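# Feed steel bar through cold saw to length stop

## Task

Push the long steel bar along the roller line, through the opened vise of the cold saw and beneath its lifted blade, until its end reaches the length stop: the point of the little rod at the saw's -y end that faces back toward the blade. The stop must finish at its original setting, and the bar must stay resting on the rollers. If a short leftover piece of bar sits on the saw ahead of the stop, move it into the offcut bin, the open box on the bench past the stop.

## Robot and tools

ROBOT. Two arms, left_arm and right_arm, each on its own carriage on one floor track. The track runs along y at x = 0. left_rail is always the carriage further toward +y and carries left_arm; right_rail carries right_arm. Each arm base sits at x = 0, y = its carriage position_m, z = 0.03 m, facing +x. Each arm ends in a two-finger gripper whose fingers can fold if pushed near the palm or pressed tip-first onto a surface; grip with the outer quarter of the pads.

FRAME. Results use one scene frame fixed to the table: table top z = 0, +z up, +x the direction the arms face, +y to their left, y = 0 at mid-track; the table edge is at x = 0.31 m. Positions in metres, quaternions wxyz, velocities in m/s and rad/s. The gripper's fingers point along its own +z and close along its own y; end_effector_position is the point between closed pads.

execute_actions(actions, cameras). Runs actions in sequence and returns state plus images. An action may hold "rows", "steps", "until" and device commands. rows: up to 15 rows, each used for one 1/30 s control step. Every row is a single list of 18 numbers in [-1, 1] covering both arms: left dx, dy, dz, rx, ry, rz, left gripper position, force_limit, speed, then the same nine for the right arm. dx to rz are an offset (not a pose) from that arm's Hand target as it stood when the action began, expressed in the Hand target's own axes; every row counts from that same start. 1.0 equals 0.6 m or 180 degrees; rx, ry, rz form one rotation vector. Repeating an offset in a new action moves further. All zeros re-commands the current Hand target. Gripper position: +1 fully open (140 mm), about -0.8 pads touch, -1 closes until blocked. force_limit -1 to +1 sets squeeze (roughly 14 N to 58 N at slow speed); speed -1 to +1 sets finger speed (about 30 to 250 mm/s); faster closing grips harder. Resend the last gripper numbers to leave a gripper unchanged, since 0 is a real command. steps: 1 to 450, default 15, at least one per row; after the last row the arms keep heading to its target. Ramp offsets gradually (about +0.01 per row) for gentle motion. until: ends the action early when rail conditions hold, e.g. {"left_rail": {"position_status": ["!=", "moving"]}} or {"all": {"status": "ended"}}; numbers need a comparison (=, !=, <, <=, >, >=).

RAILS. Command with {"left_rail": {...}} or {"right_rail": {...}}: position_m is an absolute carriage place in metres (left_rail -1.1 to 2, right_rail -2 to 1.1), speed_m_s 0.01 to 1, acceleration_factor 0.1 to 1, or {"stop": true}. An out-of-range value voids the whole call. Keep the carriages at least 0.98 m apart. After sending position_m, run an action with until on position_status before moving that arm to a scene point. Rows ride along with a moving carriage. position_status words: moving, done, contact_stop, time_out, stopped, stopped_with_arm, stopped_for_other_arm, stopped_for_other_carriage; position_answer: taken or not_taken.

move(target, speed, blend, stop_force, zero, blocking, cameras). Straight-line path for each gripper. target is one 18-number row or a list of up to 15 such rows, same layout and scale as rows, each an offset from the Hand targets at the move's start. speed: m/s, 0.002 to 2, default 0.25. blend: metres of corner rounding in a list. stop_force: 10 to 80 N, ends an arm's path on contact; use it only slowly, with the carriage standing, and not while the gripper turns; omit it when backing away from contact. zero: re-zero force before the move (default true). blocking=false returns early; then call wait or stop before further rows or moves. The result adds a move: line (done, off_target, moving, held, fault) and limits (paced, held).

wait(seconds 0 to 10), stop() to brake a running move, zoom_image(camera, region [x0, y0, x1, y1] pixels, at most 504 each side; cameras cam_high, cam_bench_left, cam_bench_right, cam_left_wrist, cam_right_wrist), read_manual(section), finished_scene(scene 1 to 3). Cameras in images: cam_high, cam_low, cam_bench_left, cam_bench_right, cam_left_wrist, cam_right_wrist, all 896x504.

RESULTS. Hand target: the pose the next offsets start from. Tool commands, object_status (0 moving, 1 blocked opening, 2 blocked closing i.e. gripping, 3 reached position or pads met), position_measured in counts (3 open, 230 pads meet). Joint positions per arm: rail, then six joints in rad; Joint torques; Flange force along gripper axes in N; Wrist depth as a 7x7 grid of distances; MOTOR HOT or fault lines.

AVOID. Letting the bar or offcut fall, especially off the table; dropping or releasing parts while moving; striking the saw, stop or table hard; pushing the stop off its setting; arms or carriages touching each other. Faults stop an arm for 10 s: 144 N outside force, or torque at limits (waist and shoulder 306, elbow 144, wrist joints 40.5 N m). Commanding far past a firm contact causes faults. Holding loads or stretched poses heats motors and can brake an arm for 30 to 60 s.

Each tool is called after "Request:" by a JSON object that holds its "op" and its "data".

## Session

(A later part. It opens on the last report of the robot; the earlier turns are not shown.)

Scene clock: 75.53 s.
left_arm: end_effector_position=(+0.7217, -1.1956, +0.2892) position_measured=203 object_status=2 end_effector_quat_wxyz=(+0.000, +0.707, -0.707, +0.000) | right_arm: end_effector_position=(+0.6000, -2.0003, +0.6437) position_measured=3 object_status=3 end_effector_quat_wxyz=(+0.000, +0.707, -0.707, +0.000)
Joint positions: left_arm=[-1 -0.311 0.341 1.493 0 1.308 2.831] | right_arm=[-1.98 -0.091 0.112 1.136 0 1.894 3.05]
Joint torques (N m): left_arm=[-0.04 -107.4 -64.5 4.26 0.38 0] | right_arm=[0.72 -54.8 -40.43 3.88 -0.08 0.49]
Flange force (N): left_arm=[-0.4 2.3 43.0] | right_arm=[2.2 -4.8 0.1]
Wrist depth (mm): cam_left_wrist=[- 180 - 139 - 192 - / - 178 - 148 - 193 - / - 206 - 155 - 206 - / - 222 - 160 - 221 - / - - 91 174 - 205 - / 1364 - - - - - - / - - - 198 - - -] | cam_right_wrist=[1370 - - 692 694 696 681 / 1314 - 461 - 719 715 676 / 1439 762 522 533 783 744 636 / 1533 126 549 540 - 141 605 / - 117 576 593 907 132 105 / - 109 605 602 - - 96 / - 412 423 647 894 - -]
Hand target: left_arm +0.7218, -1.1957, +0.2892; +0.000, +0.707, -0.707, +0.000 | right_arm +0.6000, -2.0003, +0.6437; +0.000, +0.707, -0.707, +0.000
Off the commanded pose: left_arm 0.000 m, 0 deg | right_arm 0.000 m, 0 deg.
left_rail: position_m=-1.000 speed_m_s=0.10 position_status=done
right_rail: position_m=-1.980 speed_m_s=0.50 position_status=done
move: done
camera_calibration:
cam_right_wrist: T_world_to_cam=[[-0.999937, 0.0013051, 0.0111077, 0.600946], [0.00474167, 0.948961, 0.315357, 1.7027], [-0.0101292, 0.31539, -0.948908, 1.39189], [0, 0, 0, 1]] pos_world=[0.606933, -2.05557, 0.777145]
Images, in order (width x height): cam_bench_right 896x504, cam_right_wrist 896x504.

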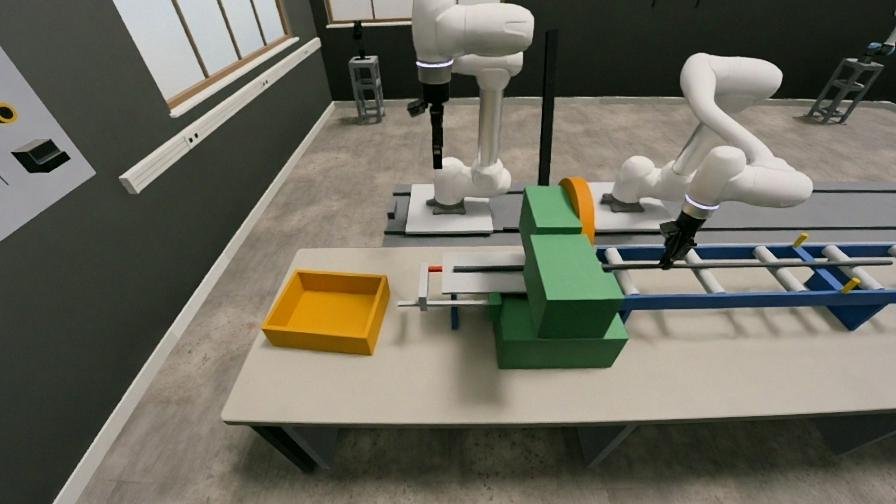

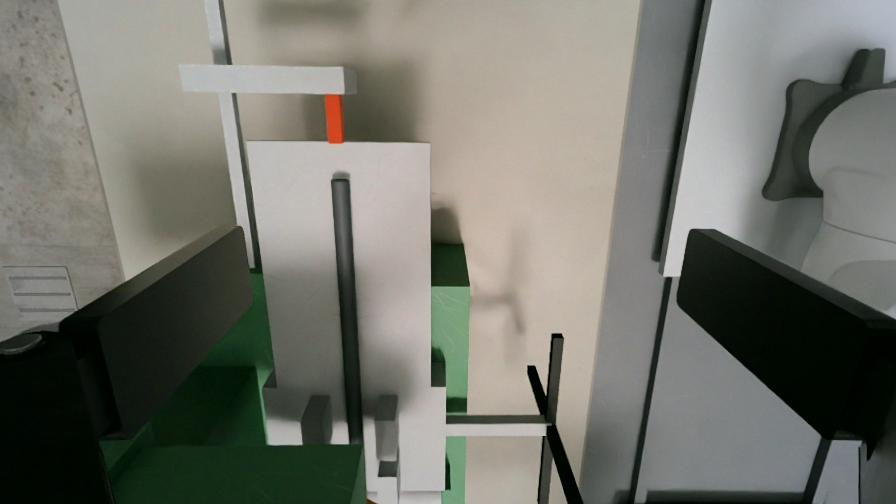

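Request:
{"op": "move", "data": {"target": [0.056,-0.002,0,0,0,0,-1,0.4,-1,0,0,0,0,0,0,1,0,0], "speed": 0.03, "cameras": []}}

Request:
{"op": "move", "data": {"target": [0.025,0,0,0,0,0,-1,0.4,-1,0,0,0,0,0,0,1,0,0], "speed": 0.003, "stop_force": 10, "cameras": ["cam_right_wrist","cam_left_wrist"]}}

Request:
{"op": "zoom_image", "data": {"camera": "cam_right_wrist", "region": [290, 80, 390, 200]}}

Scene clock: 80.73 s.
left_arm: end_effector_position=(+0.7230, -1.2292, +0.2892) position_measured=203 object_status=2 end_effector_quat_wxyz=(+0.000, +0.707, -0.707, +0.000) | right_arm: end_effector_position=(+0.6000, -2.0003, +0.6437) position_measured=3 object_status=3 end_effector_quat_wxyz=(+0.000, +0.707, -0.707, +0.000)
Joint positions: left_arm=[-1 -0.353 0.357 1.47 0 1.315 2.789] | right_arm=[-1.98 -0.091 0.112 1.136 0 1.894 3.05]
Joint torques (N m): left_arm=[-1.51 -107.77 -63.32 4.31 0.29 0.17] | right_arm=[0.82 -54.52 -40.46 3.88 -0.09 0.47]
Flange force (N): left_arm=[-2.1 1.6 40.6] | right_arm=[2.5 -4.8 0.2]
Wrist depth (mm): cam_left_wrist=[- 191 374 140 304 195 - / - 189 - 147 - 195 - / - 204 - 154 - 208 - / - 221 - 161 - 224 - / - - 91 173 - 203 505 / 1364 - - - - - - / - - - - - - -] | cam_right_wrist=[1238 514 - - - 685 687 / 1392 710 487 738 691 711 678 / 1542 732 522 533 - 773 630 / 1630 126 543 555 - 141 599 / - 117 577 585 856 131 105 / - 552 612 618 736 - 96 / - 424 413 650 700 - -]
Hand target: left_arm +0.7230, -1.2293, +0.2892; +0.000, +0.707, -0.707, +0.000 | right_arm +0.6000, -2.0003, +0.6437; +0.000, +0.707, -0.707, +0.000
Off the commanded pose: left_arm 0.000 m, 0 deg | right_arm 0.000 m, 0 deg.
left_rail: position_m=-1.000 speed_m_s=0.10 position_status=done
right_rail: position_m=-1.980 speed_m_s=0.50 position_status=done
move: done
No camera images: "cameras" was empty.

Scene clock: 83.63 s.
left_arm: end_effector_position=(+0.7230, -1.2360, +0.2892) position_measured=203 object_status=2 end_effector_quat_wxyz=(+0.000, +0.707, -0.707, +0.000) | right_arm: end_effector_position=(+0.6000, -2.0003, +0.6437) position_measured=3 object_status=3 end_effector_quat_wxyz=(+0.000, +0.707, -0.707, +0.000)
Joint positions: left_arm=[-1 -0.361 0.361 1.465 0 1.316 2.78] | right_arm=[-1.98 -0.091 0.112 1.136 0 1.894 3.05]
Joint torques (N m): left_arm=[-10.7 -107.03 -64.64 0.47 -1.13 0] | right_arm=[0.81 -54.66 -40.49 3.89 -0.03 0.48]
Flange force (N): left_arm=[-15.2 0.6 39.2] | right_arm=[2.4 -4.0 0.3]
Wrist depth (mm): cam_left_wrist=[- 177 266 141 270 195 - / 396 189 - 147 - 194 402 / - 203 - 155 - 207 - / 445 220 - 160 - 223 - / - - 91 174 - 204 - / 1341 - - - - - 521 / - - - 197 - - -] | cam_right_wrist=[680 680 713 - - 691 683 / 1400 - 464 715 - 715 683 / 785 758 518 543 783 755 638 / - 126 543 560 820 141 603 / - 117 575 598 - 124 105 / - 554 599 607 - - 96 / - 412 411 660 - - -]
Hand target: left_arm +0.7230, -1.2360, +0.2892; +0.000, +0.707, -0.707, +0.000 (not the last commanded pose) | right_arm +0.6000, -2.0003, +0.6437; +0.000, +0.707, -0.707, +0.000
Off the commanded pose: left_arm 0.008 m, 0 deg | right_arm 0.000 m, 0 deg.
left_rail: position_m=-1.000 speed_m_s=0.10 position_status=done
right_rail: position_m=-1.980 speed_m_s=0.50 position_status=done
move: contact (left_arm)
camera_calibration:
cam_left_wrist: T_world_to_cam=[[-0.999888, -0.00415708, 0.0143627, 0.722049], [0.000949963, 0.940972, 0.338484, 1.06859], [-0.014922, 0.33846, -0.940863, 0.843924], [0, 0, 0, 1]] pos_world=[0.733546, -1.28815, 0.421946]
cam_right_wrist: T_world_to_cam=[[-0.999937, 0.0013051, 0.0111077, 0.600946], [0.00474167, 0.948961, 0.315357, 1.7027], [-0.0101292, 0.31539, -0.948908, 1.39189], [0, 0, 0, 1]] pos_world=[0.606933, -2.05557, 0.777145]
Images, in order (width x height): cam_left_wrist 896x504, cam_right_wrist 896x504.

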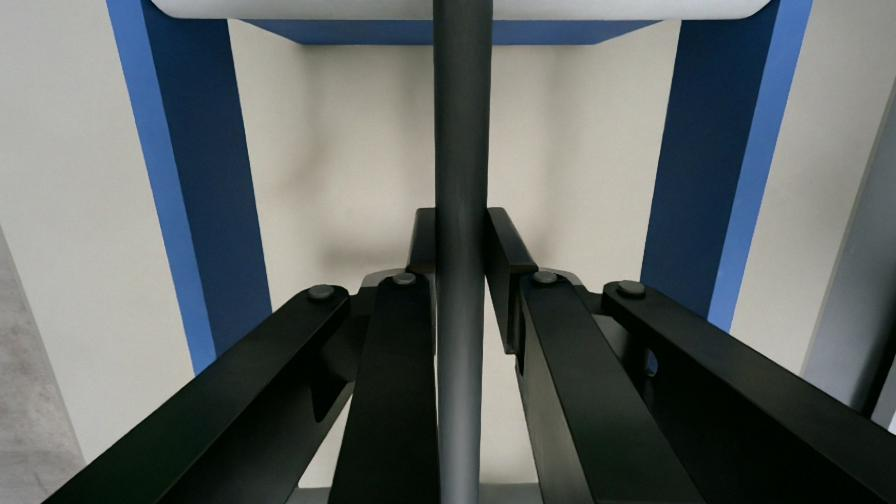

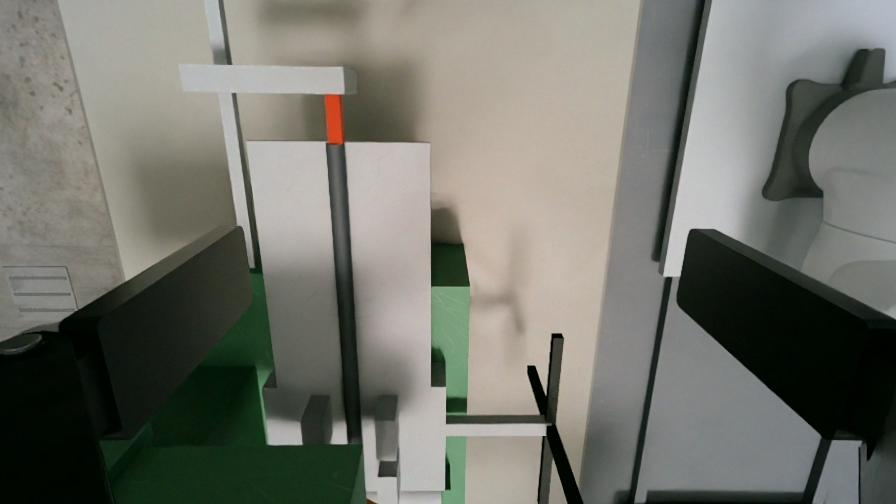

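Scaled by 4.200 from the camera's 896x504 image, which has a finer 1280x720 frame.

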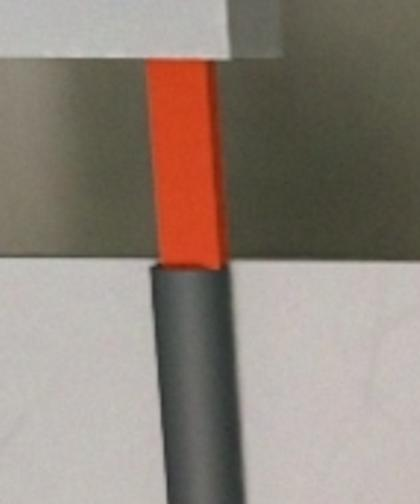

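Request:
{"op": "move", "data": {"target": [0,0,0.0085,0,0,0,-1,0.4,-1,0,0,0,0,0,0,1,0,0], "speed": 0.02, "cameras": []}}

Request:
{"op": "execute_actions", "data": {"actions": [{"rows":[[0,0,0,0,0,0,0.1,0.4,-1,0,0,0,0,0,0,1,0,0]],"steps":70}], "cameras": []}}

Request:
{"op": "move", "data": {"target": [0,0,-0.2,0,0,0,0.1,0.4,-1,0,0,0,0,0,0,1,0,0], "speed": 0.1, "cameras": ["cam_high","cam_bench_right","cam_right_wrist"]}}

Request:
{"op": "zoom_image", "data": {"camera": "cam_right_wrist", "region": [290, 80, 390, 200]}}

Scene clock: 87.97 s.
left_arm: end_effector_position=(+0.7230, -1.2361, +0.2842) position_measured=203 object_status=2 end_effector_quat_wxyz=(+0.000, +0.707, -0.707, +0.000) | right_arm: end_effector_position=(+0.6000, -2.0003, +0.6437) position_measured=3 object_status=3 end_effector_quat_wxyz=(+0.000, +0.707, -0.707, +0.000)
Joint positions: left_arm=[-1 -0.361 0.363 1.471 0 1.308 2.78] | right_arm=[-1.98 -0.091 0.112 1.136 0 1.894 3.05]
Joint torques (N m): left_arm=[-1.57 -46.93 -19.4 4.39 0.34 0.1] | right_arm=[0.68 -54.8 -40.42 3.9 -0.08 0.47]
Flange force (N): left_arm=[-2.5 1.1 -40.5] | right_arm=[1.8 -3.7 -0.5]
Wrist depth (mm): cam_left_wrist=[- 176 265 138 261 195 164 / - 188 - 143 - 195 - / - 202 - 153 428 209 465 / - 202 - 158 - 209 467 / - - 91 168 - 200 470 / - - - 182 - - - / - - - 194 - - -] | cam_right_wrist=[1328 513 - - - 692 678 / 1431 726 481 - - 711 680 / - 760 521 503 - 749 633 / - 126 546 557 - 141 606 / - 117 584 575 - 124 105 / - 109 606 659 - - 96 / - 413 411 674 - - -]
Hand target: left_arm +0.7230, -1.2361, +0.2841; +0.000, +0.707, -0.707, +0.000 | right_arm +0.6000, -2.0003, +0.6437; +0.000, +0.707, -0.707, +0.000
Off the commanded pose: left_arm 0.000 m, 0 deg | right_arm 0.000 m, 0 deg.
left_rail: position_m=-1.000 speed_m_s=0.10 position_status=done
right_rail: position_m=-1.980 speed_m_s=0.50 position_status=done
move: done
No camera images: "cameras" was empty.

Scene clock: 90.50 s.
left_arm: end_effector_position=(+0.7230, -1.2360, +0.2841) position_measured=117 object_status=3 end_effector_quat_wxyz=(+0.000, +0.707, -0.707, +0.000) | right_arm: end_effector_position=(+0.6000, -2.0003, +0.6437) position_measured=3 object_status=3 end_effector_quat_wxyz=(+0.000, +0.707, -0.707, +0.000)
Joint positions: left_arm=[-1 -0.361 0.363 1.471 0 1.307 2.78] | right_arm=[-1.98 -0.091 0.112 1.136 0 1.894 3.05]
Joint torques (N m): left_arm=[-1.46 -80.41 -43.77 4.35 0.23 0.01] | right_arm=[0.65 -54.82 -40.5 3.91 -0.05 0.47]
Flange force (N): left_arm=[-2.4 2.1 4.5] | right_arm=[2.0 -4.2 0.3]
Wrist depth (mm): cam_left_wrist=[- 176 263 138 267 194 163 / - 188 - 142 - 194 172 / - 204 - 150 - 208 417 / - 202 123 160 130 208 - / - - 123 - - 79 - / - - - 178 - - - / - - - 195 - - -] | cam_right_wrist=[1455 527 - - - 708 680 / 1385 711 484 - - 713 664 / 1472 - 520 525 738 738 634 / 1570 121 545 570 853 141 618 / - 117 571 602 - 124 105 / - 533 605 603 - - 96 / - 410 411 659 698 - -]
Hand target: left_arm +0.7230, -1.2360, +0.2841; +0.000, +0.707, -0.707, +0.000 | right_arm +0.6000, -2.0003, +0.6437; +0.000, +0.707, -0.707, +0.000
Off the commanded pose: left_arm 0.000 m, 0 deg | right_arm 0.000 m, 0 deg.
left_rail: position_m=-1.000 speed_m_s=0.10 position_status=done
right_rail: position_m=-1.980 speed_m_s=0.50 position_status=done
No camera images: "cameras" was empty.

Scene clock: 92.13 s.
left_arm: end_effector_position=(+0.7229, -1.2360, +0.4041) position_measured=117 object_status=3 end_effector_quat_wxyz=(+0.000, +0.707, -0.707, +0.000) | right_arm: end_effector_position=(+0.6000, -2.0003, +0.6437) position_measured=3 object_status=3 end_effector_quat_wxyz=(+0.000, +0.707, -0.707, +0.000)
Joint positions: left_arm=[-1 -0.361 0.331 1.297 0 1.513 2.781] | right_arm=[-1.98 -0.091 0.112 1.136 0 1.894 3.05]
Joint torques (N m): left_arm=[-1.53 -79 -45.27 4.43 0.25 0.01] | right_arm=[0.74 -54.6 -40.36 3.89 -0.07 0.5]
Flange force (N): left_arm=[-2.6 2.1 4.6] | right_arm=[2.1 -3.5 -0.4]
Wrist depth (mm): cam_left_wrist=[- 481 266 261 271 480 491 / 1164 497 290 258 506 - - / 1283 - 312 274 355 - 551 / 1349 - 147 299 144 576 572 / - - 123 314 - 79 580 / - - 359 356 362 - - / - - - 335 - - -] | cam_right_wrist=[- - - - - 689 678 / - - 467 - - 726 680 / 1447 762 522 511 760 744 630 / 1497 137 546 561 - 141 602 / - 117 583 585 - 131 105 / - 103 603 633 - - 96 / - 410 411 627 - - -]
Hand target: left_arm +0.7230, -1.2361, +0.4041; +0.000, +0.707, -0.707, +0.000 | right_arm +0.6000, -2.0003, +0.6437; +0.000, +0.707, -0.707, +0.000
Off the commanded pose: left_arm 0.000 m, 0 deg | right_arm 0.000 m, 0 deg.
left_rail: position_m=-1.000 speed_m_s=0.10 position_status=done
right_rail: position_m=-1.980 speed_m_s=0.50 position_status=done
move: done
camera_calibration:
cam_right_wrist: T_world_to_cam=[[-0.999937, 0.0013051, 0.0111077, 0.600946], [0.00474167, 0.948961, 0.315357, 1.7027], [-0.0101292, 0.31539, -0.948908, 1.39189], [0, 0, 0, 1]] pos_world=[0.606933, -2.05557, 0.777145]
Images, in order (width x height): cam_high 896x504, cam_bench_right 896x504, cam_right_wrist 896x504.

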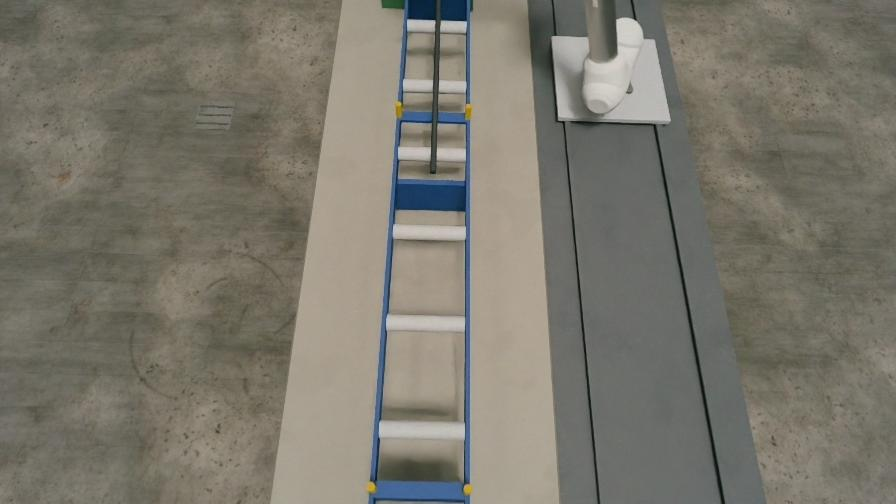

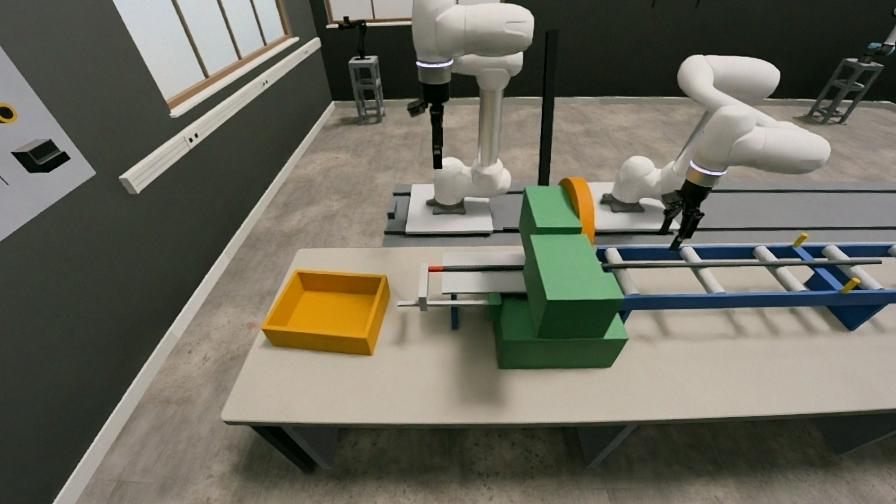

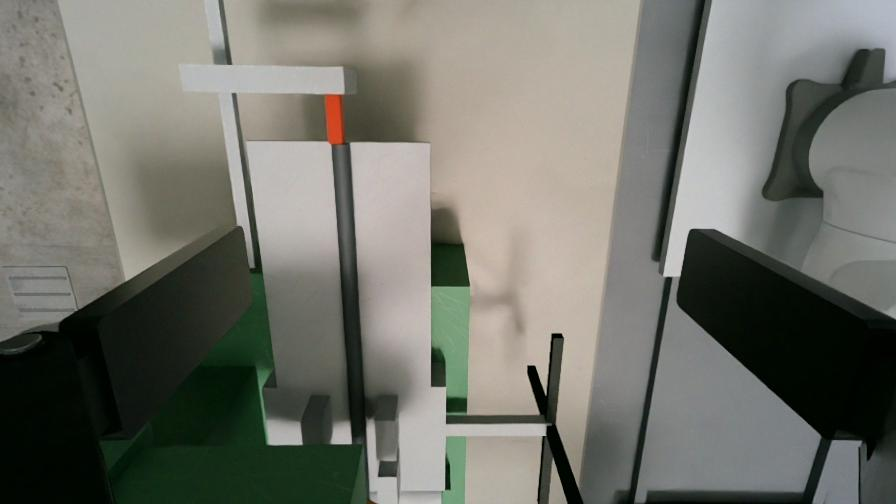

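Scaled by 4.200 from the camera's 896x504 image, which has a finer 1280x720 frame.

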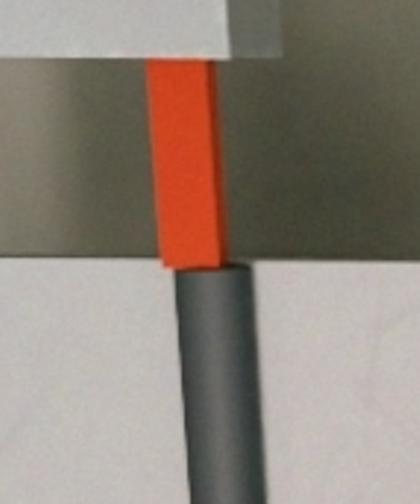

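Request:
{"op": "finished_scene", "data": {"scene": 3}}

The scene is finished: the task was done.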